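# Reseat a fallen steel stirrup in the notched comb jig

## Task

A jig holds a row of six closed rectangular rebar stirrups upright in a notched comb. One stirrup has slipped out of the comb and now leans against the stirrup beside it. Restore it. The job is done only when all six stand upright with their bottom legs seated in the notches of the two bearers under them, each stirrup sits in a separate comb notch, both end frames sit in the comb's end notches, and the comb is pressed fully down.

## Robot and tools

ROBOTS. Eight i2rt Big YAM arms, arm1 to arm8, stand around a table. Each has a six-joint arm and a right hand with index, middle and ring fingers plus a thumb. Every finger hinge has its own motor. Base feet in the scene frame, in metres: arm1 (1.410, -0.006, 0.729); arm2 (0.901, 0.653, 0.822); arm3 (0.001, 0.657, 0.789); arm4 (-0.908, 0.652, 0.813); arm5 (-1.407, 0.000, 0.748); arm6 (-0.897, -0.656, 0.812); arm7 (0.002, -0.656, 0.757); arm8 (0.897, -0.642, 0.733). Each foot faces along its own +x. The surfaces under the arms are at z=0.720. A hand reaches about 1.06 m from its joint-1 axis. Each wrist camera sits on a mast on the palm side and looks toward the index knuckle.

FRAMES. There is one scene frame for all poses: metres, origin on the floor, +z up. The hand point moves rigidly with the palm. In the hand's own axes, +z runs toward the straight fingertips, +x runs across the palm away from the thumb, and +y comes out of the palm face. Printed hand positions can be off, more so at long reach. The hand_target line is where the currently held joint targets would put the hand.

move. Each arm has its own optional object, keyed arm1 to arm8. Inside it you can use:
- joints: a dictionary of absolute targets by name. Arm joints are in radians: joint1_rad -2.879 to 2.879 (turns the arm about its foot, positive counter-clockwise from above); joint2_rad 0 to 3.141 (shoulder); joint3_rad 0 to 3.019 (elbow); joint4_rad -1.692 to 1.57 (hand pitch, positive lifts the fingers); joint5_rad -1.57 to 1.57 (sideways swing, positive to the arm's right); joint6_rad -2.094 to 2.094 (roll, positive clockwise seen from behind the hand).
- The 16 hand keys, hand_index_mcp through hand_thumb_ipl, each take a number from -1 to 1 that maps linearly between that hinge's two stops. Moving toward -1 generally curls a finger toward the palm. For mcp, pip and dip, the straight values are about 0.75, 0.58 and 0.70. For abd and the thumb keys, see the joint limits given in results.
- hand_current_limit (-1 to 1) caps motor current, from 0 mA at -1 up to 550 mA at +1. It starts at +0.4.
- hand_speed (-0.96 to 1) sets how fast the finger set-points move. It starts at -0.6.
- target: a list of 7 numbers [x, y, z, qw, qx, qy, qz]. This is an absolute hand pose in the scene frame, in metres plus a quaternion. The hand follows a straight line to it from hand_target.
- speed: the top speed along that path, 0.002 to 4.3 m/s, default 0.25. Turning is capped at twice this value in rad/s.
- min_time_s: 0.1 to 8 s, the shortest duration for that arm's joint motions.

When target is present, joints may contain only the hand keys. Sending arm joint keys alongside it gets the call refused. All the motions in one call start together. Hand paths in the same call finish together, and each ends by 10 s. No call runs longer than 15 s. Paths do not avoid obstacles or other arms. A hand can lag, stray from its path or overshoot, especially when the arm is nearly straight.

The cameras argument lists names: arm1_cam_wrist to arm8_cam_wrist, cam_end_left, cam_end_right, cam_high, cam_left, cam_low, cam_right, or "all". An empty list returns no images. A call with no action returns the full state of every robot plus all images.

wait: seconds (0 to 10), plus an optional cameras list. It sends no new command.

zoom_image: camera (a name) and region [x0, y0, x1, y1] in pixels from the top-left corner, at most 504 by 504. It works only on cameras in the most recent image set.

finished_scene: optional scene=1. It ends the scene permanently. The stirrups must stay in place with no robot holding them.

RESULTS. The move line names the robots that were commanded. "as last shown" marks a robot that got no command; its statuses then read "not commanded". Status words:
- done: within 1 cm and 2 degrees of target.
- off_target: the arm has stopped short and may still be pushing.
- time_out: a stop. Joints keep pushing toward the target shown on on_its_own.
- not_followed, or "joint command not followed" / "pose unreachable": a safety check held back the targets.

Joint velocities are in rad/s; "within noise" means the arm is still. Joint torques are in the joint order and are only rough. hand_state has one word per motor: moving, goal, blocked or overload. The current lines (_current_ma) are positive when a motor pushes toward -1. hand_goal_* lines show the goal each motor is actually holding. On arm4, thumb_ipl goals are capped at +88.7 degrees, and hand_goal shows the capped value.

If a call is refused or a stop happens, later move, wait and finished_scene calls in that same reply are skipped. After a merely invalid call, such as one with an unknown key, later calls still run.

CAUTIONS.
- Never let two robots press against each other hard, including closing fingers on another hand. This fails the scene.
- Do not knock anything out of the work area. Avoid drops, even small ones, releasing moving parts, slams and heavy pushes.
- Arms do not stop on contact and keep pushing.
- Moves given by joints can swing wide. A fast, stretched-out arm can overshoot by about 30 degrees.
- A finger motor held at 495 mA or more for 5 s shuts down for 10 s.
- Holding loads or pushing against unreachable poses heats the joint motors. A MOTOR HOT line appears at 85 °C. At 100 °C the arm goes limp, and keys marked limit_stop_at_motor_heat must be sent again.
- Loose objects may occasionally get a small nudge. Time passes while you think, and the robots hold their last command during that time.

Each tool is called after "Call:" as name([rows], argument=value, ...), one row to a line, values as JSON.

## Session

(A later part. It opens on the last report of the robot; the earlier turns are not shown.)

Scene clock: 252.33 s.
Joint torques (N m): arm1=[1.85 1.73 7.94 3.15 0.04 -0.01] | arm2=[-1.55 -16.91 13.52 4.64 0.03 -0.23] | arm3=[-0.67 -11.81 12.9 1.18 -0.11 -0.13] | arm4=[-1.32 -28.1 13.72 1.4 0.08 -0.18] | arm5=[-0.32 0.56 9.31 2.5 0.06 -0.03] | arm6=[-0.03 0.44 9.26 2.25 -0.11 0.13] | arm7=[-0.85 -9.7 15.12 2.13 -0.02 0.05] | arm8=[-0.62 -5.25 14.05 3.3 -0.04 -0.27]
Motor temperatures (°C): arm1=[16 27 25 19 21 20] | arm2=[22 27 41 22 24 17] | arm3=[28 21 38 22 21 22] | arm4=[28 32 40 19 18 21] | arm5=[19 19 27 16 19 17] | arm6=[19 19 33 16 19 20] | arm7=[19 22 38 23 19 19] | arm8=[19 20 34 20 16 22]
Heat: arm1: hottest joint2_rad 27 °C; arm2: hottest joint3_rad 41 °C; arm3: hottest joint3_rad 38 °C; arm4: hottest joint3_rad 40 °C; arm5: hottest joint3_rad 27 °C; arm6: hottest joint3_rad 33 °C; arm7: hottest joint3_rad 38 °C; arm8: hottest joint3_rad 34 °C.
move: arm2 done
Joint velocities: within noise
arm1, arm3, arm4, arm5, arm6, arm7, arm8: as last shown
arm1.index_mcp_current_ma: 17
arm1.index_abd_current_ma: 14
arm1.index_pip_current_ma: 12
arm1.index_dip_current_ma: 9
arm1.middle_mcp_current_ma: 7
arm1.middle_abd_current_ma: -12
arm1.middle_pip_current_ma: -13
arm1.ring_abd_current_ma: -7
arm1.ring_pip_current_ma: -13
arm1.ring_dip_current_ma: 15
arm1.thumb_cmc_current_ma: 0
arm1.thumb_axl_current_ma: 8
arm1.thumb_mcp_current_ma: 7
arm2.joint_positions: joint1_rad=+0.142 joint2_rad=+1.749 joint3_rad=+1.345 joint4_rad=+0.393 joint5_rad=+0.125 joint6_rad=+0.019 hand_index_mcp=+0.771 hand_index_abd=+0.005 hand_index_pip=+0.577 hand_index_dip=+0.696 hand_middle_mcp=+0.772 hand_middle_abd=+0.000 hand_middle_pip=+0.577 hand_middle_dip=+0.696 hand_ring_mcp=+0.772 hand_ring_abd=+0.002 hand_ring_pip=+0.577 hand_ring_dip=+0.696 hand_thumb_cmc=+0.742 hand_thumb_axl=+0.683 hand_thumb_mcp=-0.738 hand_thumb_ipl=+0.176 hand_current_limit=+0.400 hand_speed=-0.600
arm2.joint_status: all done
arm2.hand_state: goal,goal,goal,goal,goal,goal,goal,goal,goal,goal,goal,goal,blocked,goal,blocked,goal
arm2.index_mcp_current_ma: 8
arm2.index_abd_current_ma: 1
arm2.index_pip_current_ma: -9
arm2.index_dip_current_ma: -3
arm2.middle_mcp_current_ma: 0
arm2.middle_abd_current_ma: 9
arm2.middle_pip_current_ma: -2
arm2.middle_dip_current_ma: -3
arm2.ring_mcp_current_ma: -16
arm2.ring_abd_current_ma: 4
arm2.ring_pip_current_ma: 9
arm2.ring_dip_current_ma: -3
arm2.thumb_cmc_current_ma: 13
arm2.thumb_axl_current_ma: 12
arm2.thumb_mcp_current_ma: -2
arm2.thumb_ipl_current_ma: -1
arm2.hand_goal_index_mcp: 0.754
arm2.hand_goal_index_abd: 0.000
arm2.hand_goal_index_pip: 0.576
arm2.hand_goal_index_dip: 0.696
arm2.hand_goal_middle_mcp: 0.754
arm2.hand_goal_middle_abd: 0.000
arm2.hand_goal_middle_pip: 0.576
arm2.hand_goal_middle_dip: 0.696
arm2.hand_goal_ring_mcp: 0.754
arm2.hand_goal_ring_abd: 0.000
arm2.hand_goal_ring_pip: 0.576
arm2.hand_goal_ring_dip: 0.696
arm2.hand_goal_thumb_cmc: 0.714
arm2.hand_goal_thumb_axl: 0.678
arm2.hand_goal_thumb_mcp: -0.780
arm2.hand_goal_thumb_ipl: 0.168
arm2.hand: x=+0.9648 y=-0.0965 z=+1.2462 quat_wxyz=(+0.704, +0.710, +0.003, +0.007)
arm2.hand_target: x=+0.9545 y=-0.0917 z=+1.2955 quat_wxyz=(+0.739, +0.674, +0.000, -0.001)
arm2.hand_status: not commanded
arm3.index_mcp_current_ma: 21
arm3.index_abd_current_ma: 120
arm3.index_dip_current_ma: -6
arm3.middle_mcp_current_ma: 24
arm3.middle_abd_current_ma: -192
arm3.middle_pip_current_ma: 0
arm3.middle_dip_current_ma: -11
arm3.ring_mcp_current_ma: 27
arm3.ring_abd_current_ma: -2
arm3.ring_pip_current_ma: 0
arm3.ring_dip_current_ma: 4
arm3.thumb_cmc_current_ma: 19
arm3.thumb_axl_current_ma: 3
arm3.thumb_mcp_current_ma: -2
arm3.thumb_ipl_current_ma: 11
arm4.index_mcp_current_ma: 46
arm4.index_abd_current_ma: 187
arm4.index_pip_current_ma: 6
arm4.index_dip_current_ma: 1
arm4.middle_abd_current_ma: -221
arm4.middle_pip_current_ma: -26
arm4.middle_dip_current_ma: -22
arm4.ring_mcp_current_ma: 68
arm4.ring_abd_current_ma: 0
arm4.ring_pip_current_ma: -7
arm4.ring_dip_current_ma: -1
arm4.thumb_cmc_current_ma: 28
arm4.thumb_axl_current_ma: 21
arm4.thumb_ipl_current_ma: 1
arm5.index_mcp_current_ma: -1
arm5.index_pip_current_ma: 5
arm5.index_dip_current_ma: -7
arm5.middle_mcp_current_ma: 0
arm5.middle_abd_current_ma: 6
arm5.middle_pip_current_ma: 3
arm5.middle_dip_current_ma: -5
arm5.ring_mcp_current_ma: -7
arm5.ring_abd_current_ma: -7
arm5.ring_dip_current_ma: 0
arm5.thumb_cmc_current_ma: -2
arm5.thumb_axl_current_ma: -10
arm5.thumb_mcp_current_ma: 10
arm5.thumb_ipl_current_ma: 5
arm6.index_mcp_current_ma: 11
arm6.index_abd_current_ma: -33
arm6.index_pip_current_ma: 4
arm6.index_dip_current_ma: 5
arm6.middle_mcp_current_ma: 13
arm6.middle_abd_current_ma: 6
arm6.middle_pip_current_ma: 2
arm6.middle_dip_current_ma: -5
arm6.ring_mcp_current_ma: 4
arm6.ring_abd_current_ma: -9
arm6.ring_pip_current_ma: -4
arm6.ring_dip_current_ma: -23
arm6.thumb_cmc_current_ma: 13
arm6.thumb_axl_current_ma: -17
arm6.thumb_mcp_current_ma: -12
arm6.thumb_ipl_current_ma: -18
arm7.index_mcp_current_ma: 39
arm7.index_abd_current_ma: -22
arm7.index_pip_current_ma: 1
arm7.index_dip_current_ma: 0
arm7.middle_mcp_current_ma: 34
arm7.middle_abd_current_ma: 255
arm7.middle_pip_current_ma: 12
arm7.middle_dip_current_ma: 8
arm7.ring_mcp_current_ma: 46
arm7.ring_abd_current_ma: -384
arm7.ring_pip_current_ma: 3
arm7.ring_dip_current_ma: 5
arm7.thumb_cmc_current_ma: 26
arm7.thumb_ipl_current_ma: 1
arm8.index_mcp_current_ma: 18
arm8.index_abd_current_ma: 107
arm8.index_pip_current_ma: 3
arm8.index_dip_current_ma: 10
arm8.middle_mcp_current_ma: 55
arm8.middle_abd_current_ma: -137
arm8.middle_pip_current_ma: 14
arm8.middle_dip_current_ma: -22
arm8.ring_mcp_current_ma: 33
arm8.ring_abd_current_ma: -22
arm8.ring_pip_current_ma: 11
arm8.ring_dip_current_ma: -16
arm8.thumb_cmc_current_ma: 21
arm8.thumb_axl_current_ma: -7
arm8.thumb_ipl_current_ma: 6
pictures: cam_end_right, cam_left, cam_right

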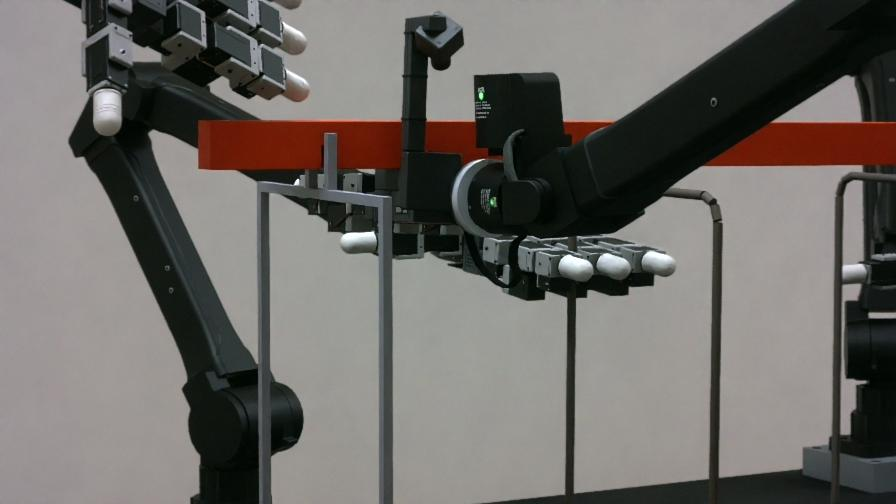

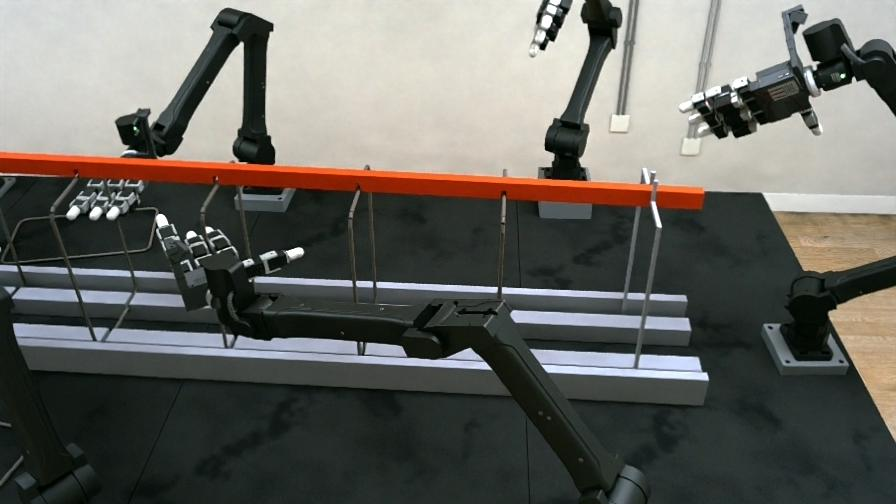

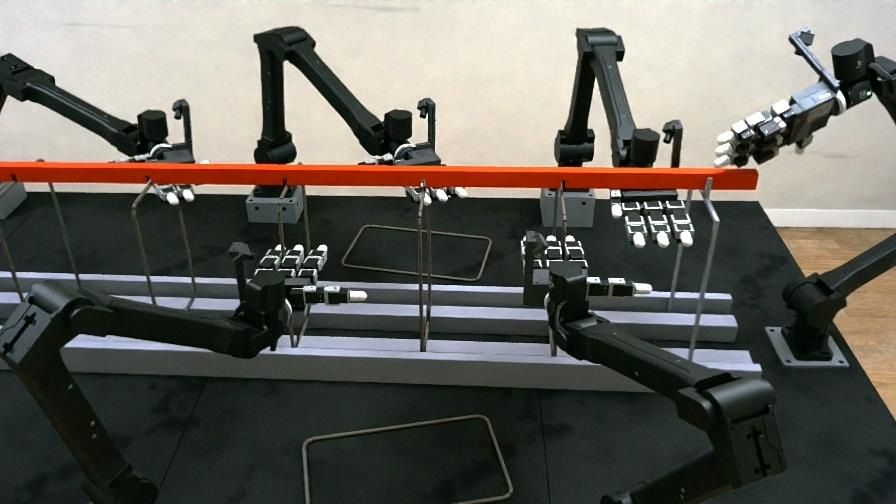

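Call:
move(arm2={"joints": {"joint2_rad": 1.743, "joint3_rad": 1.389, "joint4_rad": 0.43}, "min_time_s": 1.5}, cameras=["cam_right", "cam_left"])

Call:
zoom_image(camera="cam_right", region=[265, 160, 315, 210])

Call:
zoom_image(camera="cam_left", region=[50, 150, 110, 210])

Scene clock: 255.03 s.
Joint torques (N m): arm1=[1.79 2.08 7.82 3.14 0.11 0.03] | arm2=[-1.61 -16.44 13.07 4.62 0.03 -0.22] | arm3=[-0.67 -11.81 12.9 1.18 -0.11 -0.13] | arm4=[-1.73 -27.93 13.63 1.62 0.09 -0.13] | arm5=[-0.32 0.56 9.31 2.51 0.06 -0.02] | arm6=[0.03 0.44 9.26 2.26 -0.11 0.13] | arm7=[-0.67 -9.52 15.13 2.1 -0.02 0.04] | arm8=[-0.44 -5.13 14.11 3.33 -0.04 -0.27]
Motor temperatures (°C): arm1=[16 27 25 19 21 20] | arm2=[22 27 40 22 23 17] | arm3=[28 21 38 22 21 22] | arm4=[28 32 40 19 18 21] | arm5=[19 19 27 16 19 17] | arm6=[19 19 33 16 19 20] | arm7=[19 22 39 23 19 19] | arm8=[19 20 34 20 16 22]
Heat: arm1: hottest joint2_rad 27 °C; arm2: hottest joint3_rad 40 °C; arm3: hottest joint3_rad 38 °C; arm4: hottest joint3_rad 40 °C; arm5: hottest joint3_rad 27 °C; arm6: hottest joint3_rad 33 °C; arm7: hottest joint3_rad 39 °C; arm8: hottest joint3_rad 34 °C.
move: arm2 done
Joint velocities: within noise
arm1, arm3, arm4, arm5, arm6, arm7, arm8: as last shown
arm1.index_mcp_current_ma: 16
arm1.index_abd_current_ma: 5
arm1.index_pip_current_ma: 6
arm1.index_dip_current_ma: 13
arm1.middle_mcp_current_ma: 5
arm1.middle_abd_current_ma: -7
arm1.middle_pip_current_ma: -18
arm1.middle_dip_current_ma: -3
arm1.ring_mcp_current_ma: 19
arm1.ring_abd_current_ma: -9
arm1.ring_pip_current_ma: -5
arm1.ring_dip_current_ma: 9
arm1.thumb_cmc_current_ma: -4
arm1.thumb_axl_current_ma: 11
arm1.thumb_mcp_current_ma: 2
arm1.thumb_ipl_current_ma: 4
arm2.joint_positions: joint1_rad=+0.142 joint2_rad=+1.750 joint3_rad=+1.345 joint4_rad=+0.393 joint5_rad=+0.125 joint6_rad=+0.019 hand_index_mcp=+0.771 hand_index_abd=+0.005 hand_index_pip=+0.577 hand_index_dip=+0.696 hand_middle_mcp=+0.772 hand_middle_abd=+0.000 hand_middle_pip=+0.577 hand_middle_dip=+0.696 hand_ring_mcp=+0.772 hand_ring_abd=+0.002 hand_ring_pip=+0.577 hand_ring_dip=+0.696 hand_thumb_cmc=+0.742 hand_thumb_axl=+0.683 hand_thumb_mcp=-0.738 hand_thumb_ipl=+0.176 hand_current_limit=+0.400 hand_speed=-0.600
arm2.joint_status: all done
arm2.hand_state: goal,goal,goal,goal,goal,goal,goal,goal,goal,goal,goal,goal,blocked,goal,blocked,goal
arm2.index_mcp_current_ma: 5
arm2.index_abd_current_ma: 16
arm2.index_pip_current_ma: -15
arm2.index_dip_current_ma: 15
arm2.middle_mcp_current_ma: 7
arm2.middle_abd_current_ma: 10
arm2.middle_pip_current_ma: 1
arm2.middle_dip_current_ma: -3
arm2.ring_mcp_current_ma: -9
arm2.ring_abd_current_ma: 12
arm2.ring_pip_current_ma: 15
arm2.ring_dip_current_ma: -3
arm2.thumb_cmc_current_ma: 8
arm2.thumb_axl_current_ma: 13
arm2.thumb_mcp_current_ma: 2
arm2.thumb_ipl_current_ma: 3
arm2.hand_goal_index_mcp: 0.754
arm2.hand_goal_index_abd: 0.000
arm2.hand_goal_index_pip: 0.576
arm2.hand_goal_index_dip: 0.696
arm2.hand_goal_middle_mcp: 0.754
arm2.hand_goal_middle_abd: 0.000
arm2.hand_goal_middle_pip: 0.576
arm2.hand_goal_middle_dip: 0.696
arm2.hand_goal_ring_mcp: 0.754
arm2.hand_goal_ring_abd: 0.000
arm2.hand_goal_ring_pip: 0.576
arm2.hand_goal_ring_dip: 0.696
arm2.hand_goal_thumb_cmc: 0.714
arm2.hand_goal_thumb_axl: 0.678
arm2.hand_goal_thumb_mcp: -0.780
arm2.hand_goal_thumb_ipl: 0.168
arm2.hand: x=+0.9649 y=-0.0969 z=+1.2454 quat_wxyz=(+0.704, +0.711, +0.003, +0.007)
arm2.hand_target: x=+0.9547 y=-0.0943 z=+1.2861 quat_wxyz=(+0.734, +0.679, +0.001, -0.001)
arm2.hand_status: not commanded
arm3.index_mcp_current_ma: 27
arm3.index_pip_current_ma: -8
arm3.index_dip_current_ma: -2
arm3.middle_mcp_current_ma: 26
arm3.middle_abd_current_ma: -193
arm3.middle_pip_current_ma: 4
arm3.middle_dip_current_ma: -12
arm3.ring_mcp_current_ma: 28
arm3.ring_abd_current_ma: 0
arm3.ring_dip_current_ma: -3
arm3.thumb_cmc_current_ma: 22
arm3.thumb_axl_current_ma: -4
arm3.thumb_mcp_current_ma: 5
arm3.thumb_ipl_current_ma: 8
arm4.index_mcp_current_ma: 44
arm4.index_abd_current_ma: 183
arm4.index_pip_current_ma: 12
arm4.index_dip_current_ma: -10
arm4.middle_mcp_current_ma: -9
arm4.middle_abd_current_ma: -217
arm4.middle_pip_current_ma: -23
arm4.middle_dip_current_ma: -7
arm4.ring_mcp_current_ma: 71
arm4.ring_abd_current_ma: -7
arm4.ring_pip_current_ma: 3
arm4.ring_dip_current_ma: -2
arm4.thumb_cmc_current_ma: 23
arm4.thumb_axl_current_ma: -1
arm4.thumb_mcp_current_ma: -1
arm4.thumb_ipl_current_ma: -16
arm5.index_abd_current_ma: -1
arm5.index_pip_current_ma: 9
arm5.index_dip_current_ma: -6
arm5.middle_mcp_current_ma: 4
arm5.middle_abd_current_ma: -2
arm5.middle_pip_current_ma: 7
arm5.ring_mcp_current_ma: -8
arm5.ring_abd_current_ma: -10
arm5.ring_pip_current_ma: 2
arm5.ring_dip_current_ma: -2
arm5.thumb_cmc_current_ma: -7
arm5.thumb_axl_current_ma: -5
arm5.thumb_mcp_current_ma: 3
arm5.thumb_ipl_current_ma: 2
arm6.index_mcp_current_ma: -4
arm6.index_abd_current_ma: -10
arm6.index_pip_current_ma: -8
arm6.index_dip_current_ma: 17
arm6.middle_mcp_current_ma: -10
arm6.middle_abd_current_ma: 8
arm6.middle_pip_current_ma: 1
arm6.middle_dip_current_ma: 9
arm6.ring_mcp_current_ma: 6
arm6.ring_abd_current_ma: -7
arm6.ring_pip_current_ma: 13
arm6.ring_dip_current_ma: -11
arm6.thumb_cmc_current_ma: 16
arm6.thumb_axl_current_ma: -4
arm6.thumb_mcp_current_ma: 14
arm6.thumb_ipl_current_ma: 7
arm7.index_mcp_current_ma: 44
arm7.index_pip_current_ma: -5
arm7.index_dip_current_ma: 7
arm7.middle_mcp_current_ma: 31
arm7.middle_pip_current_ma: 11
arm7.ring_mcp_current_ma: 47
arm7.ring_abd_current_ma: -382
arm7.ring_pip_current_ma: 6
arm7.ring_dip_current_ma: 9
arm7.thumb_mcp_current_ma: -7
arm7.thumb_ipl_current_ma: -2
arm8.index_mcp_current_ma: 26
arm8.index_abd_current_ma: 127
arm8.index_pip_current_ma: 5
arm8.index_dip_current_ma: 0
arm8.middle_mcp_current_ma: 40
arm8.middle_abd_current_ma: -143
arm8.middle_pip_current_ma: -3
arm8.middle_dip_current_ma: -4
arm8.ring_mcp_current_ma: 39
arm8.ring_abd_current_ma: -18
arm8.ring_pip_current_ma: -5
arm8.ring_dip_current_ma: 5
arm8.thumb_cmc_current_ma: 11
arm8.thumb_axl_current_ma: -27
arm8.thumb_mcp_current_ma: 8
arm8.thumb_ipl_current_ma: 2
pictures: cam_left, cam_right

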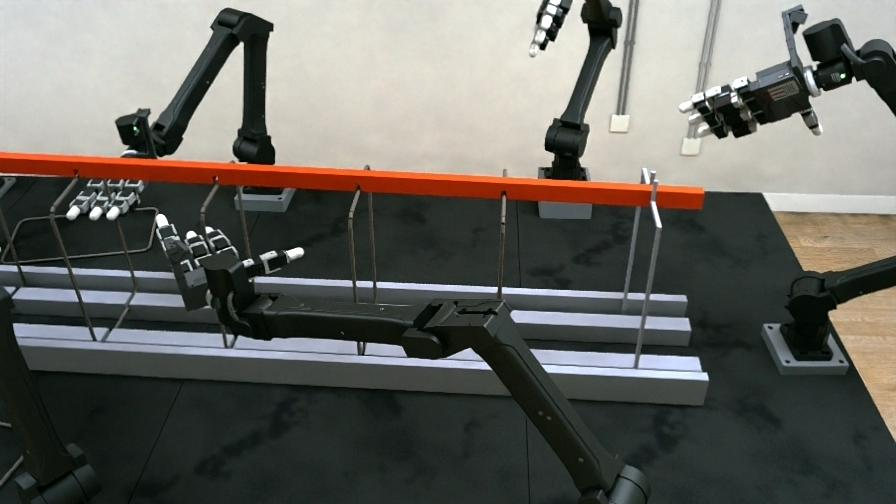

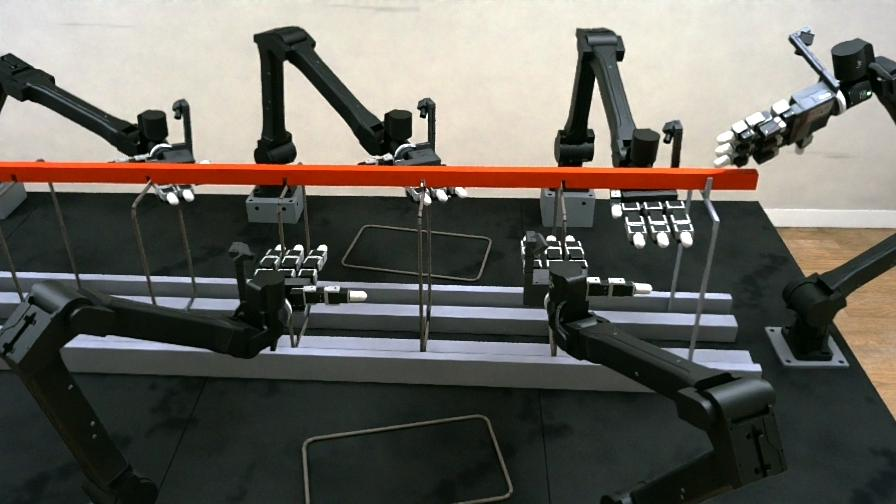

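Scaled by 10.080.

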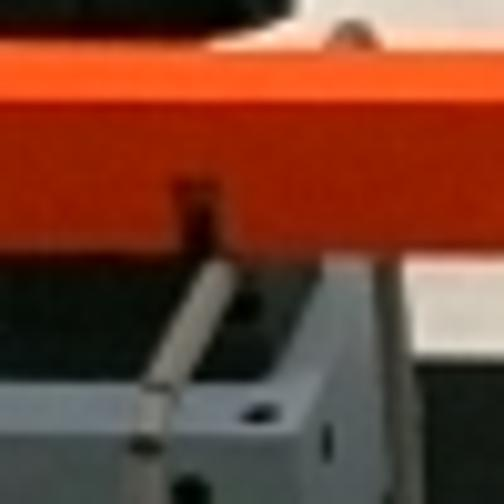

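Scaled by 8.400.

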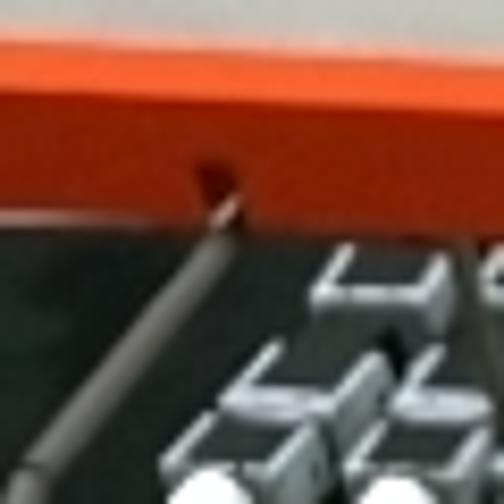

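Call:
move(arm2={"joints": {"joint2_rad": 1.749, "joint3_rad": 1.381, "joint4_rad": 0.43}, "min_time_s": 1.5}, cameras=["cam_right", "cam_left"])

Call:
zoom_image(camera="cam_right", region=[265, 160, 315, 210])

Call:
zoom_image(camera="cam_left", region=[50, 150, 110, 210])

Scene clock: 257.57 s.
Joint torques (N m): arm1=[2.14 2.37 7.75 3.22 0.08 0.02] | arm2=[-1.49 -16.38 12.44 4.62 0.04 -0.23] | arm3=[-0.67 -11.81 12.88 1.18 -0.11 -0.13] | arm4=[-2.08 -29.16 13.78 1.25 0.06 -0.19] | arm5=[-0.32 0.56 9.31 2.48 0.06 -0.02] | arm6=[0.03 0.44 9.25 2.25 -0.11 0.13] | arm7=[-0.85 -9.64 15.12 2.14 -0.02 0.03] | arm8=[-0.56 -5.01 14.08 3.23 -0.03 -0.27]
Motor temperatures (°C): arm1=[16 27 25 19 21 20] | arm2=[22 27 40 22 23 17] | arm3=[28 21 38 22 21 22] | arm4=[28 32 40 19 18 21] | arm5=[19 19 28 16 19 17] | arm6=[19 19 33 16 19 20] | arm7=[19 22 39 23 19 19] | arm8=[19 20 34 20 16 22]
Heat: arm1: hottest joint2_rad 27 °C; arm2: hottest joint3_rad 40 °C; arm3: hottest joint3_rad 38 °C; arm4: hottest joint3_rad 40 °C; arm5: hottest joint3_rad 28 °C; arm6: hottest joint3_rad 33 °C; arm7: hottest joint3_rad 39 °C; arm8: hottest joint3_rad 34 °C.
move: arm2 done
Joint velocities: within noise
arm1, arm3, arm4, arm5, arm6, arm7, arm8: as last shown
arm1.index_mcp_current_ma: 11
arm1.index_abd_current_ma: 4
arm1.index_pip_current_ma: 15
arm1.index_dip_current_ma: 9
arm1.middle_mcp_current_ma: 11
arm1.middle_abd_current_ma: -9
arm1.middle_pip_current_ma: -5
arm1.middle_dip_current_ma: 3
arm1.ring_mcp_current_ma: 11
arm1.ring_abd_current_ma: -10
arm1.ring_pip_current_ma: -11
arm1.ring_dip_current_ma: -1
arm1.thumb_cmc_current_ma: -12
arm1.thumb_axl_current_ma: 19
arm1.thumb_mcp_current_ma: 6
arm1.thumb_ipl_current_ma: -1
arm2.joint_positions: joint1_rad=+0.142 joint2_rad=+1.754 joint3_rad=+1.345 joint4_rad=+0.393 joint5_rad=+0.125 joint6_rad=+0.019 hand_index_mcp=+0.771 hand_index_abd=+0.005 hand_index_pip=+0.577 hand_index_dip=+0.696 hand_middle_mcp=+0.772 hand_middle_abd=+0.000 hand_middle_pip=+0.577 hand_middle_dip=+0.696 hand_ring_mcp=+0.772 hand_ring_abd=+0.002 hand_ring_pip=+0.577 hand_ring_dip=+0.696 hand_thumb_cmc=+0.741 hand_thumb_axl=+0.683 hand_thumb_mcp=-0.738 hand_thumb_ipl=+0.176 hand_current_limit=+0.400 hand_speed=-0.600
arm2.joint_status: all done
arm2.hand_state: goal,goal,goal,goal,goal,goal,goal,goal,goal,goal,goal,goal,blocked,goal,blocked,goal
arm2.index_mcp_current_ma: 12
arm2.index_abd_current_ma: 6
arm2.index_pip_current_ma: -15
arm2.index_dip_current_ma: 2
arm2.middle_mcp_current_ma: 0
arm2.middle_abd_current_ma: 6
arm2.middle_pip_current_ma: 0
arm2.middle_dip_current_ma: -3
arm2.ring_mcp_current_ma: -16
arm2.ring_abd_current_ma: 1
arm2.ring_pip_current_ma: 1
arm2.ring_dip_current_ma: -6
arm2.thumb_cmc_current_ma: 2
arm2.thumb_axl_current_ma: 5
arm2.thumb_mcp_current_ma: 6
arm2.thumb_ipl_current_ma: -8
arm2.hand_goal_index_mcp: 0.754
arm2.hand_goal_index_abd: 0.000
arm2.hand_goal_index_pip: 0.576
arm2.hand_goal_index_dip: 0.696
arm2.hand_goal_middle_mcp: 0.754
arm2.hand_goal_middle_abd: 0.000
arm2.hand_goal_middle_pip: 0.576
arm2.hand_goal_middle_dip: 0.696
arm2.hand_goal_ring_mcp: 0.754
arm2.hand_goal_ring_abd: 0.000
arm2.hand_goal_ring_pip: 0.576
arm2.hand_goal_ring_dip: 0.696
arm2.hand_goal_thumb_cmc: 0.714
arm2.hand_goal_thumb_axl: 0.678
arm2.hand_goal_thumb_mcp: -0.780
arm2.hand_goal_thumb_ipl: 0.168
arm2.hand: x=+0.9650 y=-0.0981 z=+1.2423 quat_wxyz=(+0.702, +0.712, +0.003, +0.007)
arm2.hand_target: x=+0.9547 y=-0.0960 z=+1.2770 quat_wxyz=(+0.729, +0.684, +0.001, -0.002)
arm2.hand_status: not commanded
arm3.index_mcp_current_ma: 28
arm3.index_abd_current_ma: 118
arm3.index_pip_current_ma: -10
arm3.middle_mcp_current_ma: 25
arm3.middle_abd_current_ma: -194
arm3.middle_pip_current_ma: 3
arm3.middle_dip_current_ma: -6
arm3.ring_mcp_current_ma: 29
arm3.ring_abd_current_ma: 1
arm3.ring_pip_current_ma: -2
arm3.ring_dip_current_ma: 0
arm3.thumb_cmc_current_ma: 24
arm3.thumb_axl_current_ma: 1
arm3.thumb_mcp_current_ma: 1
arm3.thumb_ipl_current_ma: 12
arm4.index_mcp_current_ma: 48
arm4.index_abd_current_ma: 173
arm4.index_pip_current_ma: 10
arm4.index_dip_current_ma: 14
arm4.middle_mcp_current_ma: -12
arm4.middle_abd_current_ma: -236
arm4.middle_pip_current_ma: -24
arm4.middle_dip_current_ma: -22
arm4.ring_pip_current_ma: 1
arm4.ring_dip_current_ma: 1
arm4.thumb_cmc_current_ma: 28
arm4.thumb_axl_current_ma: 1
arm4.thumb_mcp_current_ma: -5
arm4.thumb_ipl_current_ma: -8
arm5.index_mcp_current_ma: -4
arm5.index_abd_current_ma: -9
arm5.index_pip_current_ma: 11
arm5.index_dip_current_ma: -4
arm5.middle_mcp_current_ma: 3
arm5.middle_abd_current_ma: 3
arm5.middle_dip_current_ma: -4
arm5.ring_mcp_current_ma: -11
arm5.ring_abd_current_ma: -12
arm5.ring_pip_current_ma: 1
arm5.ring_dip_current_ma: -3
arm5.thumb_cmc_current_ma: -2
arm5.thumb_axl_current_ma: -9
arm5.thumb_mcp_current_ma: 12
arm5.thumb_ipl_current_ma: 4
arm6.index_mcp_current_ma: 8
arm6.index_abd_current_ma: 0
arm6.index_pip_current_ma: 5
arm6.index_dip_current_ma: -11
arm6.middle_mcp_current_ma: -12
arm6.middle_pip_current_ma: 4
arm6.middle_dip_current_ma: 3
arm6.ring_mcp_current_ma: -11
arm6.ring_abd_current_ma: -6
arm6.ring_pip_current_ma: 14
arm6.ring_dip_current_ma: -18
arm6.thumb_cmc_current_ma: 1
arm6.thumb_axl_current_ma: -23
arm6.thumb_mcp_current_ma: -15
arm6.thumb_ipl_current_ma: -7
arm7.index_mcp_current_ma: 40
arm7.index_abd_current_ma: -24
arm7.index_pip_current_ma: -4
arm7.index_dip_current_ma: 5
arm7.middle_mcp_current_ma: 33
arm7.middle_abd_current_ma: 257
arm7.middle_pip_current_ma: 13
arm7.middle_dip_current_ma: 12
arm7.ring_mcp_current_ma: 49
arm7.ring_abd_current_ma: -381
arm7.ring_pip_current_ma: 8
arm7.ring_dip_current_ma: 0
arm7.thumb_cmc_current_ma: 30
arm7.thumb_axl_current_ma: -8
arm7.thumb_mcp_current_ma: -10
arm7.thumb_ipl_current_ma: -1
arm8.index_mcp_current_ma: 29
arm8.index_abd_current_ma: 108
arm8.index_pip_current_ma: 10
arm8.index_dip_current_ma: 4
arm8.middle_mcp_current_ma: 34
arm8.middle_abd_current_ma: -137
arm8.middle_pip_current_ma: -1
arm8.middle_dip_current_ma: -7
arm8.ring_mcp_current_ma: 19
arm8.ring_abd_current_ma: -17
arm8.ring_pip_current_ma: 17
arm8.thumb_cmc_current_ma: 25
arm8.thumb_axl_current_ma: -4
arm8.thumb_mcp_current_ma: -16
arm8.thumb_ipl_current_ma: 3
pictures: cam_left, cam_right

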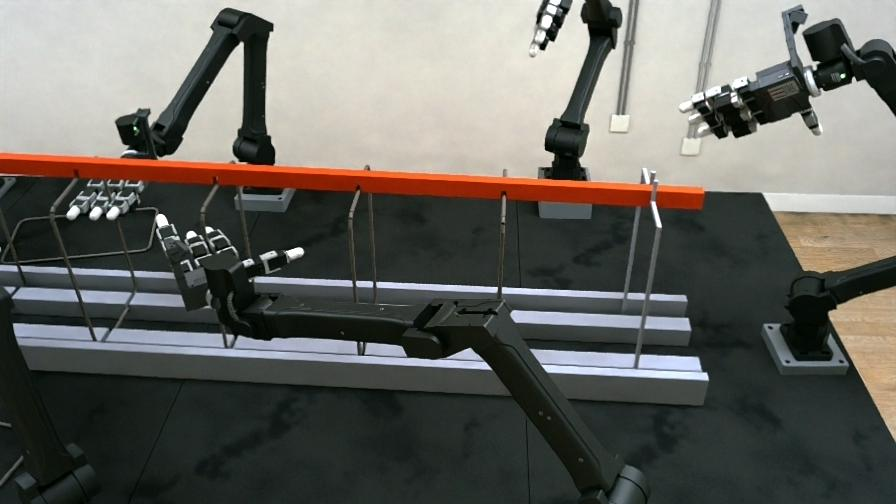

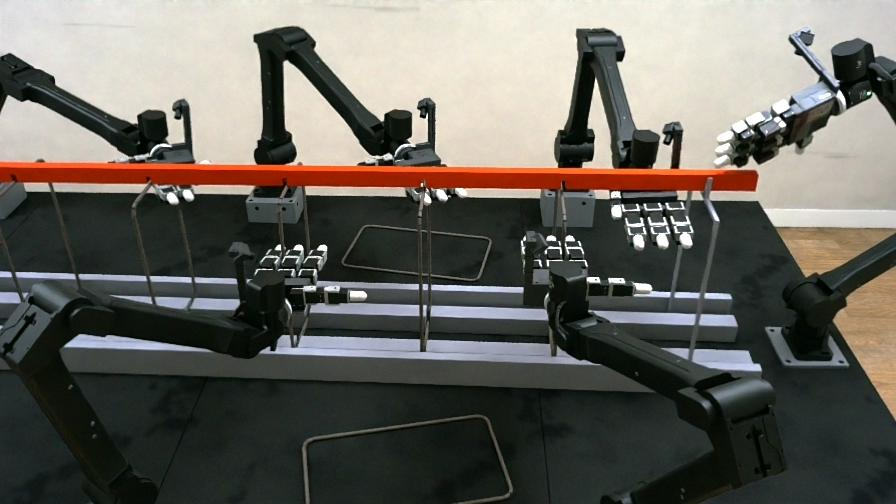

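Scaled by 10.080.

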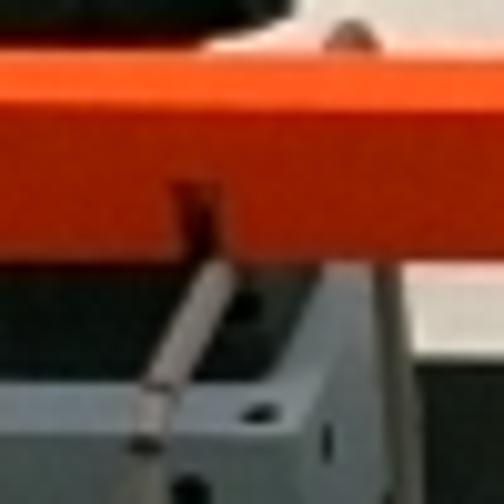

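Scaled by 8.400.

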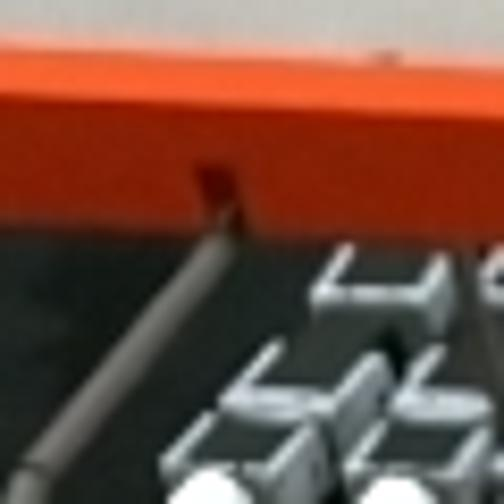

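Call:
move(arm2={"joints": {"joint2_rad": 1.756, "joint3_rad": 1.373, "joint4_rad": 0.43}, "min_time_s": 1.5}, cameras=["cam_right", "cam_left"])

Call:
zoom_image(camera="cam_right", region=[265, 160, 315, 210])

Call:
zoom_image(camera="cam_left", region=[50, 150, 110, 210])

Scene clock: 259.93 s.
Joint torques (N m): arm1=[1.61 2.32 7.91 2.95 0.08 0.04] | arm2=[-1.55 -15.97 11.86 4.53 0.03 -0.22] | arm3=[-0.62 -11.81 12.89 1.18 -0.11 -0.13] | arm4=[-2.2 -28.4 13.6 1.61 0.08 -0.17] | arm5=[-0.38 0.56 9.31 2.5 0.06 -0.03] | arm6=[-0.03 0.44 9.25 2.25 -0.11 0.13] | arm7=[-0.85 -9.52 15.16 2.11 -0.02 0.03] | arm8=[-0.62 -5.07 14.09 3.28 -0.03 -0.27]
Motor temperatures (°C): arm1=[16 27 25 19 21 20] | arm2=[22 27 40 22 23 17] | arm3=[28 21 38 22 21 22] | arm4=[28 32 40 19 18 21] | arm5=[19 19 28 16 19 17] | arm6=[19 19 33 16 19 20] | arm7=[19 22 39 23 19 19] | arm8=[19 20 34 20 16 22]
Heat: arm1: hottest joint2_rad 27 °C; arm2: hottest joint3_rad 40 °C; arm3: hottest joint3_rad 38 °C; arm4: hottest joint3_rad 40 °C; arm5: hottest joint3_rad 28 °C; arm6: hottest joint3_rad 33 °C; arm7: hottest joint3_rad 39 °C; arm8: hottest joint3_rad 34 °C.
move: arm2 done
Joint velocities: arm1=[within noise] | arm2=[within noise] | arm3=[within noise] | arm4=[0.005 -0.044 0.017 -0.002 0.022 0.066] | arm5=[within noise] | arm6=[within noise] | arm7=[within noise] | arm8=[within noise]
arm1.joint_positions: joint1_rad=+0.242 joint2_rad=+0.555 joint3_rad=+1.408 joint4_rad=-1.215 joint5_rad=-0.003 joint6_rad=+1.053 hand_index_mcp=+0.769 hand_index_abd=+0.001 hand_index_pip=+0.577 hand_index_dip=+0.696 hand_middle_mcp=+0.769 hand_middle_abd=+0.002 hand_middle_pip=+0.577 hand_middle_dip=+0.696 hand_ring_mcp=+0.772 hand_ring_abd=+0.001 hand_ring_pip=+0.577 hand_ring_dip=+0.696 hand_thumb_cmc=+0.728 hand_thumb_axl=+0.677 hand_thumb_mcp=+0.224 hand_thumb_ipl=+0.168 hand_current_limit=+0.400 hand_speed=-0.600
arm1.joint_status: not commanded
arm1.hand_state: goal,goal,goal,goal,goal,goal,goal,goal,goal,goal,goal,goal,goal,goal,goal,goal
arm1.index_mcp_current_ma: 10
arm1.index_abd_current_ma: 7
arm1.index_pip_current_ma: 4
arm1.index_dip_current_ma: 7
arm1.middle_mcp_current_ma: 12
arm1.middle_abd_current_ma: -4
arm1.middle_pip_current_ma: -19
arm1.middle_dip_current_ma: 10
arm1.ring_mcp_current_ma: 5
arm1.ring_abd_current_ma: -6
arm1.ring_pip_current_ma: -6
arm1.ring_dip_current_ma: 2
arm1.thumb_cmc_current_ma: -5
arm1.thumb_axl_current_ma: 8
arm1.thumb_mcp_current_ma: 4
arm1.thumb_ipl_current_ma: 7
arm1.hand_goal_index_mcp: 0.754
arm1.hand_goal_index_abd: 0.000
arm1.hand_goal_index_pip: 0.576
arm1.hand_goal_index_dip: 0.696
arm1.hand_goal_middle_mcp: 0.754
arm1.hand_goal_middle_abd: 0.000
arm1.hand_goal_middle_pip: 0.576
arm1.hand_goal_middle_dip: 0.696
arm1.hand_goal_ring_mcp: 0.754
arm1.hand_goal_ring_abd: 0.000
arm1.hand_goal_ring_pip: 0.576
arm1.hand_goal_ring_dip: 0.696
arm1.hand_goal_thumb_cmc: 0.714
arm1.hand_goal_thumb_axl: 0.678
arm1.hand_goal_thumb_mcp: 0.226
arm1.hand_goal_thumb_ipl: 0.168
arm1.hand: x=+1.1657 y=+0.0276 z=+1.3357 quat_wxyz=(+0.562, +0.304, -0.765, -0.071)
arm1.hand_target: x=+1.1648 y=+0.0262 z=+1.3383 quat_wxyz=(+0.572, +0.302, -0.760, -0.069)
arm1.hand_status: not commanded
arm2.joint_positions: joint1_rad=+0.142 joint2_rad=+1.756 joint3_rad=+1.345 joint4_rad=+0.395 joint5_rad=+0.125 joint6_rad=+0.019 hand_index_mcp=+0.771 hand_index_abd=+0.005 hand_index_pip=+0.577 hand_index_dip=+0.696 hand_middle_mcp=+0.772 hand_middle_abd=+0.000 hand_middle_pip=+0.577 hand_middle_dip=+0.696 hand_ring_mcp=+0.772 hand_ring_abd=+0.002 hand_ring_pip=+0.577 hand_ring_dip=+0.696 hand_thumb_cmc=+0.741 hand_thumb_axl=+0.683 hand_thumb_mcp=-0.738 hand_thumb_ipl=+0.176 hand_current_limit=+0.400 hand_speed=-0.600
arm2.joint_status: all done
arm2.hand_state: goal,goal,goal,goal,goal,goal,goal,goal,goal,goal,goal,goal,blocked,goal,blocked,goal
arm2.index_mcp_current_ma: -2
arm2.index_abd_current_ma: 2
arm2.index_pip_current_ma: -7
arm2.index_dip_current_ma: -2
arm2.middle_mcp_current_ma: 10
arm2.middle_abd_current_ma: 1
arm2.middle_pip_current_ma: -2
arm2.middle_dip_current_ma: -3
arm2.ring_mcp_current_ma: -12
arm2.ring_abd_current_ma: -2
arm2.ring_pip_current_ma: 7
arm2.ring_dip_current_ma: 2
arm2.thumb_cmc_current_ma: 4
arm2.thumb_axl_current_ma: 4
arm2.thumb_mcp_current_ma: 6
arm2.thumb_ipl_current_ma: 17
arm2.hand_goal_index_mcp: 0.754
arm2.hand_goal_index_abd: 0.000
arm2.hand_goal_index_pip: 0.576
arm2.hand_goal_index_dip: 0.696
arm2.hand_goal_middle_mcp: 0.754
arm2.hand_goal_middle_abd: 0.000
arm2.hand_goal_middle_pip: 0.576
arm2.hand_goal_middle_dip: 0.696
arm2.hand_goal_ring_mcp: 0.754
arm2.hand_goal_ring_abd: 0.000
arm2.hand_goal_ring_pip: 0.576
arm2.hand_goal_ring_dip: 0.696
arm2.hand_goal_thumb_cmc: 0.714
arm2.hand_goal_thumb_axl: 0.678
arm2.hand_goal_thumb_mcp: -0.780
arm2.hand_goal_thumb_ipl: 0.168
arm2.hand: x=+0.9651 y=-0.0983 z=+1.2418 quat_wxyz=(+0.702, +0.712, +0.003, +0.007)
arm2.hand_target: x=+0.9549 y=-0.0978 z=+1.2674 quat_wxyz=(+0.724, +0.690, +0.002, -0.003)
arm2.hand_status: not commanded
arm3.joint_positions: joint1_rad=+0.961 joint2_rad=+1.684 joint3_rad=+1.118 joint4_rad=+0.548 joint5_rad=+0.481 joint6_rad=+0.004 hand_index_mcp=+0.771 hand_index_abd=-0.032 hand_index_pip=+0.577 hand_index_dip=+0.696 hand_middle_mcp=+0.769 hand_middle_abd=+0.030 hand_middle_pip=+0.577 hand_middle_dip=+0.696 hand_ring_mcp=+0.768 hand_ring_abd=+0.001 hand_ring_pip=+0.577 hand_ring_dip=+0.696 hand_thumb_cmc=+0.728 hand_thumb_axl=+0.677 hand_thumb_mcp=+0.228 hand_thumb_ipl=+0.168 hand_current_limit=+0.400 hand_speed=-0.600
arm3.joint_status: not commanded
arm3.hand_state: goal,blocked,goal,goal,goal,blocked,goal,goal,goal,goal,goal,goal,goal,goal,goal,goal
arm3.index_mcp_current_ma: 26
arm3.index_abd_current_ma: 120
arm3.index_pip_current_ma: -1
arm3.index_dip_current_ma: -4
arm3.middle_mcp_current_ma: 28
arm3.middle_abd_current_ma: -194
arm3.middle_pip_current_ma: 1
arm3.middle_dip_current_ma: -8
arm3.ring_mcp_current_ma: 26
arm3.ring_abd_current_ma: 1
arm3.ring_pip_current_ma: -1
arm3.ring_dip_current_ma: -7
arm3.thumb_cmc_current_ma: 19
arm3.thumb_axl_current_ma: 1
arm3.thumb_mcp_current_ma: -1
arm3.thumb_ipl_current_ma: 11
arm3.hand_goal_index_mcp: 0.754
arm3.hand_goal_index_abd: -0.150
arm3.hand_goal_index_pip: 0.576
arm3.hand_goal_index_dip: 0.696
arm3.hand_goal_middle_mcp: 0.754
arm3.hand_goal_middle_abd: 0.190
arm3.hand_goal_middle_pip: 0.576
arm3.hand_goal_middle_dip: 0.696
arm3.hand_goal_ring_mcp: 0.754
arm3.hand_goal_ring_abd: 0.000
arm3.hand_goal_ring_pip: 0.576
arm3.hand_goal_ring_dip: 0.696
arm3.hand_goal_thumb_cmc: 0.714
arm3.hand_goal_thumb_axl: 0.678
arm3.hand_goal_thumb_mcp: 0.226
arm3.hand_goal_thumb_ipl: 0.168
arm3.hand: x=+0.4760 y=+0.1779 z=+1.1754 quat_wxyz=(+0.690, +0.689, +0.157, +0.157)
arm3.hand_target: x=+0.4800 y=+0.1635 z=+1.1768 quat_wxyz=(+0.690, +0.690, +0.153, +0.153)
arm3.hand_status: not commanded
arm4.joint_positions: joint1_rad=+1.171 joint2_rad=+2.289 joint3_rad=+2.042 joint4_rad=+0.219 joint5_rad=+0.612 joint6_rad=+0.000 hand_index_mcp=+0.766 hand_index_abd=-0.077 hand_index_pip=+0.577 hand_index_dip=+0.696 hand_middle_mcp=+0.755 hand_middle_abd=+0.032 hand_middle_pip=+0.570 hand_middle_dip=+0.690 hand_ring_mcp=+0.317 hand_ring_abd=-0.005 hand_ring_pip=+0.577 hand_ring_dip=+0.696 hand_thumb_cmc=+0.721 hand_thumb_axl=+0.677 hand_thumb_mcp=+0.226 hand_thumb_ipl=+0.168 hand_current_limit=+0.400 hand_speed=-0.600
arm4.joint_status: not commanded
arm4.hand_state: goal,blocked,goal,goal,goal,blocked,goal,goal,goal,goal,goal,goal,goal,goal,goal,goal
arm4.index_mcp_current_ma: 40
arm4.index_abd_current_ma: 184
arm4.index_pip_current_ma: 8
arm4.index_dip_current_ma: 4
arm4.middle_mcp_current_ma: -5
arm4.middle_abd_current_ma: -229
arm4.middle_pip_current_ma: -34
arm4.middle_dip_current_ma: -9
arm4.ring_mcp_current_ma: 80
arm4.ring_abd_current_ma: 4
arm4.ring_pip_current_ma: 1
arm4.ring_dip_current_ma: -7
arm4.thumb_cmc_current_ma: 22
arm4.thumb_axl_current_ma: 7
arm4.thumb_mcp_current_ma: 1
arm4.thumb_ipl_current_ma: -1
arm4.hand_goal_index_mcp: 0.754
arm4.hand_goal_index_abd: -0.150
arm4.hand_goal_index_pip: 0.576
arm4.hand_goal_index_dip: 0.696
arm4.hand_goal_middle_mcp: 0.754
arm4.hand_goal_middle_abd: 0.120
arm4.hand_goal_middle_pip: 0.576
arm4.hand_goal_middle_dip: 0.696
arm4.hand_goal_ring_mcp: 0.300
arm4.hand_goal_ring_abd: 0.000
arm4.hand_goal_ring_pip: 0.576
arm4.hand_goal_ring_dip: 0.696
arm4.hand_goal_thumb_cmc: 0.714
arm4.hand_goal_thumb_axl: 0.678
arm4.hand_goal_thumb_mcp: 0.226
arm4.hand_goal_thumb_ipl: 0.168
arm4.hand: x=-0.1406 y=+0.1722 z=+1.1727 quat_wxyz=(+0.674, +0.690, +0.191, +0.184)
arm4.hand_target: x=-0.1407 y=+0.1637 z=+1.1886 quat_wxyz=(+0.683, +0.683, +0.183, +0.183)
arm4.hand_status: not commanded
arm5.joint_positions: joint1_rad=-0.432 joint2_rad=+0.645 joint3_rad=+1.439 joint4_rad=-1.339 joint5_rad=-0.024 joint6_rad=+1.060 hand_index_mcp=+0.756 hand_index_abd=+0.000 hand_index_pip=+0.577 hand_index_dip=+0.696 hand_middle_mcp=+0.755 hand_middle_abd=+0.000 hand_middle_pip=+0.577 hand_middle_dip=+0.696 hand_ring_mcp=+0.755 hand_ring_abd=+0.000 hand_ring_pip=+0.577 hand_ring_dip=+0.696 hand_thumb_cmc=+0.716 hand_thumb_axl=+0.677 hand_thumb_mcp=+0.226 hand_thumb_ipl=+0.168 hand_current_limit=+0.400 hand_speed=-0.600
arm5.joint_status: not commanded
arm5.hand_state: goal,goal,goal,goal,goal,goal,goal,goal,goal,goal,goal,goal,goal,goal,goal,goal
arm5.index_mcp_current_ma: -8
arm5.index_abd_current_ma: -4
arm5.index_pip_current_ma: 10
arm5.index_dip_current_ma: -9
arm5.middle_mcp_current_ma: -2
arm5.middle_abd_current_ma: 6
arm5.middle_pip_current_ma: 0
arm5.middle_dip_current_ma: -5
arm5.ring_mcp_current_ma: -8
arm5.ring_abd_current_ma: -12
arm5.ring_pip_current_ma: 3
arm5.ring_dip_current_ma: -3
arm5.thumb_cmc_current_ma: -3
arm5.thumb_axl_current_ma: -10
arm5.thumb_mcp_current_ma: 13
arm5.thumb_ipl_current_ma: 7
arm5.hand_goal_index_mcp: 0.754
arm5.hand_goal_index_abd: 0.000
arm5.hand_goal_index_pip: 0.576
arm5.hand_goal_index_dip: 0.696
arm5.hand_goal_middle_mcp: 0.754
arm5.hand_goal_middle_abd: 0.000
arm5.hand_goal_middle_pip: 0.576
arm5.hand_goal_middle_dip: 0.696
arm5.hand_goal_ring_mcp: 0.754
arm5.hand_goal_ring_abd: 0.000
arm5.hand_goal_ring_pip: 0.576
arm5.hand_goal_ring_dip: 0.696
arm5.hand_goal_thumb_cmc: 0.714
arm5.hand_goal_thumb_axl: 0.678
arm5.hand_goal_thumb_mcp: 0.226
arm5.hand_goal_thumb_ipl: 0.168
arm5.hand: x=-1.2037 y=-0.1707 z=+1.3222 quat_wxyz=(+0.202, +0.869, +0.061, +0.447)
arm5.hand_target: x=-1.2066 y=-0.1696 z=+1.3357 quat_wxyz=(+0.208, +0.861, +0.061, +0.459)
arm5.hand_status: not commanded
arm6.joint_positions: joint1_rad=-0.427 joint2_rad=+0.616 joint3_rad=+1.414 joint4_rad=-1.179 joint5_rad=-0.072 joint6_rad=+1.122 hand_index_mcp=+0.754 hand_index_abd=+0.003 hand_index_pip=+0.577 hand_index_dip=+0.696 hand_middle_mcp=+0.754 hand_middle_abd=+0.002 hand_middle_pip=+0.577 hand_middle_dip=+0.696 hand_ring_mcp=+0.754 hand_ring_abd=+0.003 hand_ring_pip=+0.577 hand_ring_dip=+0.696 hand_thumb_cmc=+0.714 hand_thumb_axl=+0.677 hand_thumb_mcp=+0.226 hand_thumb_ipl=+0.168 hand_current_limit=+0.400 hand_speed=-0.600
arm6.joint_status: not commanded
arm6.hand_state: goal,goal,goal,goal,goal,goal,goal,goal,goal,goal,goal,goal,goal,goal,goal,goal
arm6.index_mcp_current_ma: -7
arm6.index_abd_current_ma: -11
arm6.index_pip_current_ma: -3
arm6.index_dip_current_ma: 7
arm6.middle_mcp_current_ma: -6
arm6.middle_abd_current_ma: 9
arm6.middle_pip_current_ma: 6
arm6.middle_dip_current_ma: -1
arm6.ring_mcp_current_ma: -2
arm6.ring_abd_current_ma: 1
arm6.ring_pip_current_ma: -2
arm6.ring_dip_current_ma: 1
arm6.thumb_cmc_current_ma: 17
arm6.thumb_axl_current_ma: -12
arm6.thumb_mcp_current_ma: 11
arm6.thumb_ipl_current_ma: -2
arm6.hand_goal_index_mcp: 0.754
arm6.hand_goal_index_abd: 0.000
arm6.hand_goal_index_pip: 0.576
arm6.hand_goal_index_dip: 0.696
arm6.hand_goal_middle_mcp: 0.754
arm6.hand_goal_middle_abd: 0.000
arm6.hand_goal_middle_pip: 0.576
arm6.hand_goal_middle_dip: 0.696
arm6.hand_goal_ring_mcp: 0.754
arm6.hand_goal_ring_abd: 0.000
arm6.hand_goal_ring_pip: 0.576
arm6.hand_goal_ring_dip: 0.696
arm6.hand_goal_thumb_cmc: 0.714
arm6.hand_goal_thumb_axl: 0.678
arm6.hand_goal_thumb_mcp: 0.226
arm6.hand_goal_thumb_ipl: 0.168
arm6.hand: x=-0.7181 y=-0.4521 z=+1.4107 quat_wxyz=(-0.228, +0.562, +0.607, +0.514)
arm6.hand_target: x=-0.7194 y=-0.4553 z=+1.4202 quat_wxyz=(-0.231, +0.558, +0.603, +0.522)
arm6.hand_status: not commanded
arm7: as last shown
arm7.index_mcp_current_ma: 38
arm7.index_pip_current_ma: -1
arm7.index_dip_current_ma: 6
arm7.middle_mcp_current_ma: 34
arm7.middle_abd_current_ma: 255
arm7.middle_pip_current_ma: 9
arm7.ring_mcp_current_ma: 51
arm7.ring_abd_current_ma: -383
arm7.ring_pip_current_ma: 1
arm7.ring_dip_current_ma: 3
arm7.thumb_cmc_current_ma: 23
arm7.thumb_axl_current_ma: -4
arm7.thumb_mcp_current_ma: -12
arm7.thumb_ipl_current_ma: 0
arm8.joint_positions: joint1_rad=+0.401 joint2_rad=+1.012 joint3_rad=+0.651 joint4_rad=+0.296 joint5_rad=+0.411 joint6_rad=+0.018 hand_index_mcp=+0.785 hand_index_abd=-0.030 hand_index_pip=+0.577 hand_index_dip=+0.696 hand_middle_mcp=+0.784 hand_middle_abd=+0.036 hand_middle_pip=+0.577 hand_middle_dip=+0.696 hand_ring_mcp=+0.780 hand_ring_abd=-0.006 hand_ring_pip=+0.577 hand_ring_dip=+0.696 hand_thumb_cmc=+0.737 hand_thumb_axl=+0.677 hand_thumb_mcp=+0.225 hand_thumb_ipl=+0.168 hand_current_limit=+0.400 hand_speed=-0.600
arm8.joint_status: not commanded
arm8.hand_state: blocked,blocked,goal,goal,blocked,blocked,goal,goal,blocked,goal,goal,goal,blocked,goal,goal,goal
arm8.index_mcp_current_ma: 26
arm8.index_abd_current_ma: 108
arm8.index_pip_current_ma: 11
arm8.index_dip_current_ma: 4
arm8.middle_mcp_current_ma: 34
arm8.middle_abd_current_ma: -133
arm8.middle_pip_current_ma: 4
arm8.middle_dip_current_ma: 5
arm8.ring_mcp_current_ma: 31
arm8.ring_abd_current_ma: -14
arm8.ring_pip_current_ma: -4
arm8.ring_dip_current_ma: 8
arm8.thumb_cmc_current_ma: 17
arm8.thumb_axl_current_ma: -23
arm8.thumb_mcp_current_ma: -8
arm8.thumb_ipl_current_ma: 10
arm8.hand_goal_index_mcp: 0.754
arm8.hand_goal_index_abd: -0.150
arm8.hand_goal_index_pip: 0.576
arm8.hand_goal_index_dip: 0.696
arm8.hand_goal_middle_mcp: 0.754
arm8.hand_goal_middle_abd: 0.190
arm8.hand_goal_middle_pip: 0.576
arm8.hand_goal_middle_dip: 0.696
arm8.hand_goal_ring_mcp: 0.754
arm8.hand_goal_ring_abd: 0.000
arm8.hand_goal_ring_pip: 0.576
arm8.hand_goal_ring_dip: 0.696
arm8.hand_goal_thumb_cmc: 0.714
arm8.hand_goal_thumb_axl: 0.678
arm8.hand_goal_thumb_mcp: 0.226
arm8.hand_goal_thumb_ipl: 0.168
arm8.hand: x=+0.7897 y=-0.1822 z=+1.1568 quat_wxyz=(+0.002, -0.007, +0.726, +0.687)
arm8.hand_target: x=+0.7910 y=-0.1760 z=+1.1862 quat_wxyz=(+0.000, +0.000, +0.707, +0.707)
arm8.hand_status: not commanded
pictures: cam_left, cam_right

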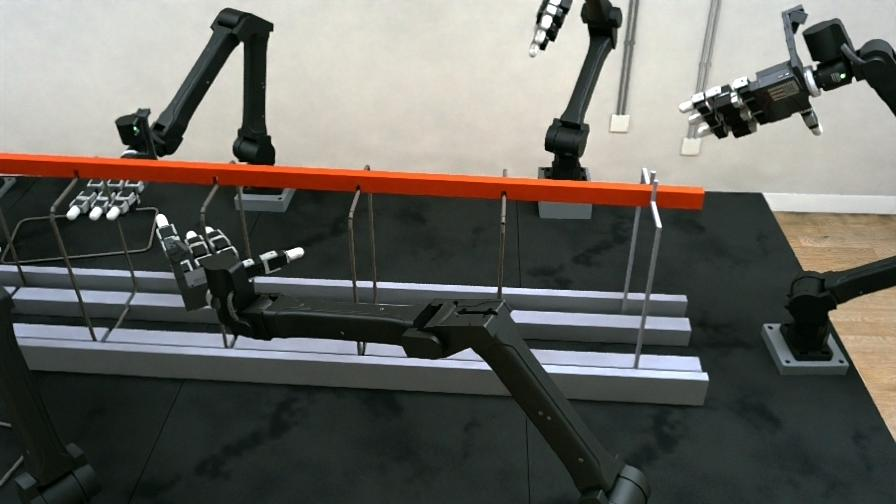

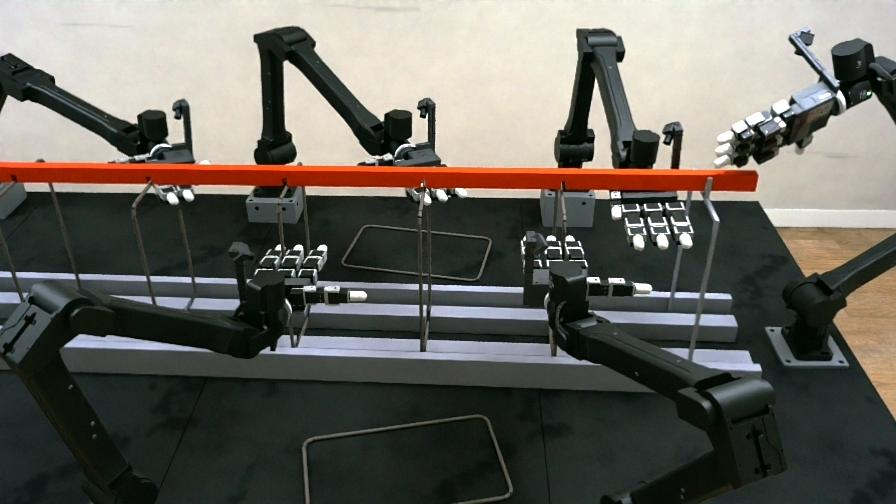

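Scaled by 10.080.

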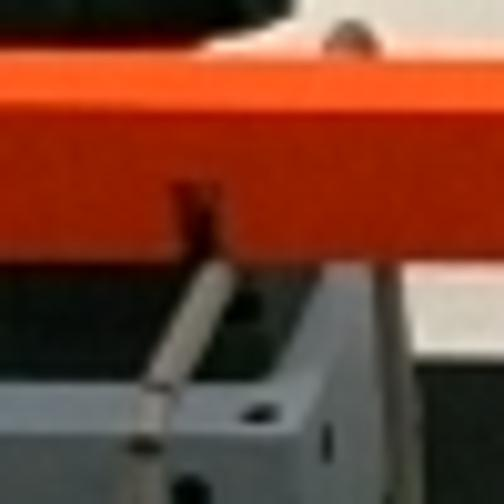

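Scaled by 8.400.

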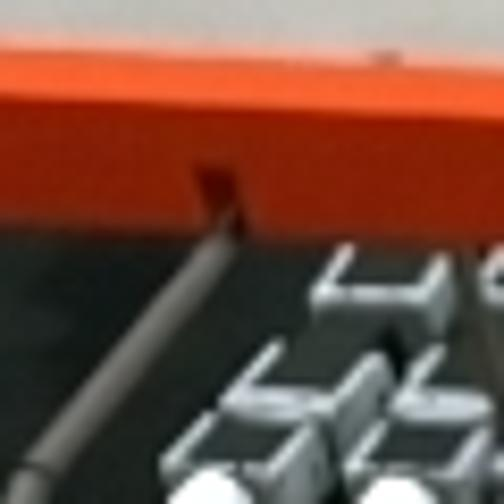

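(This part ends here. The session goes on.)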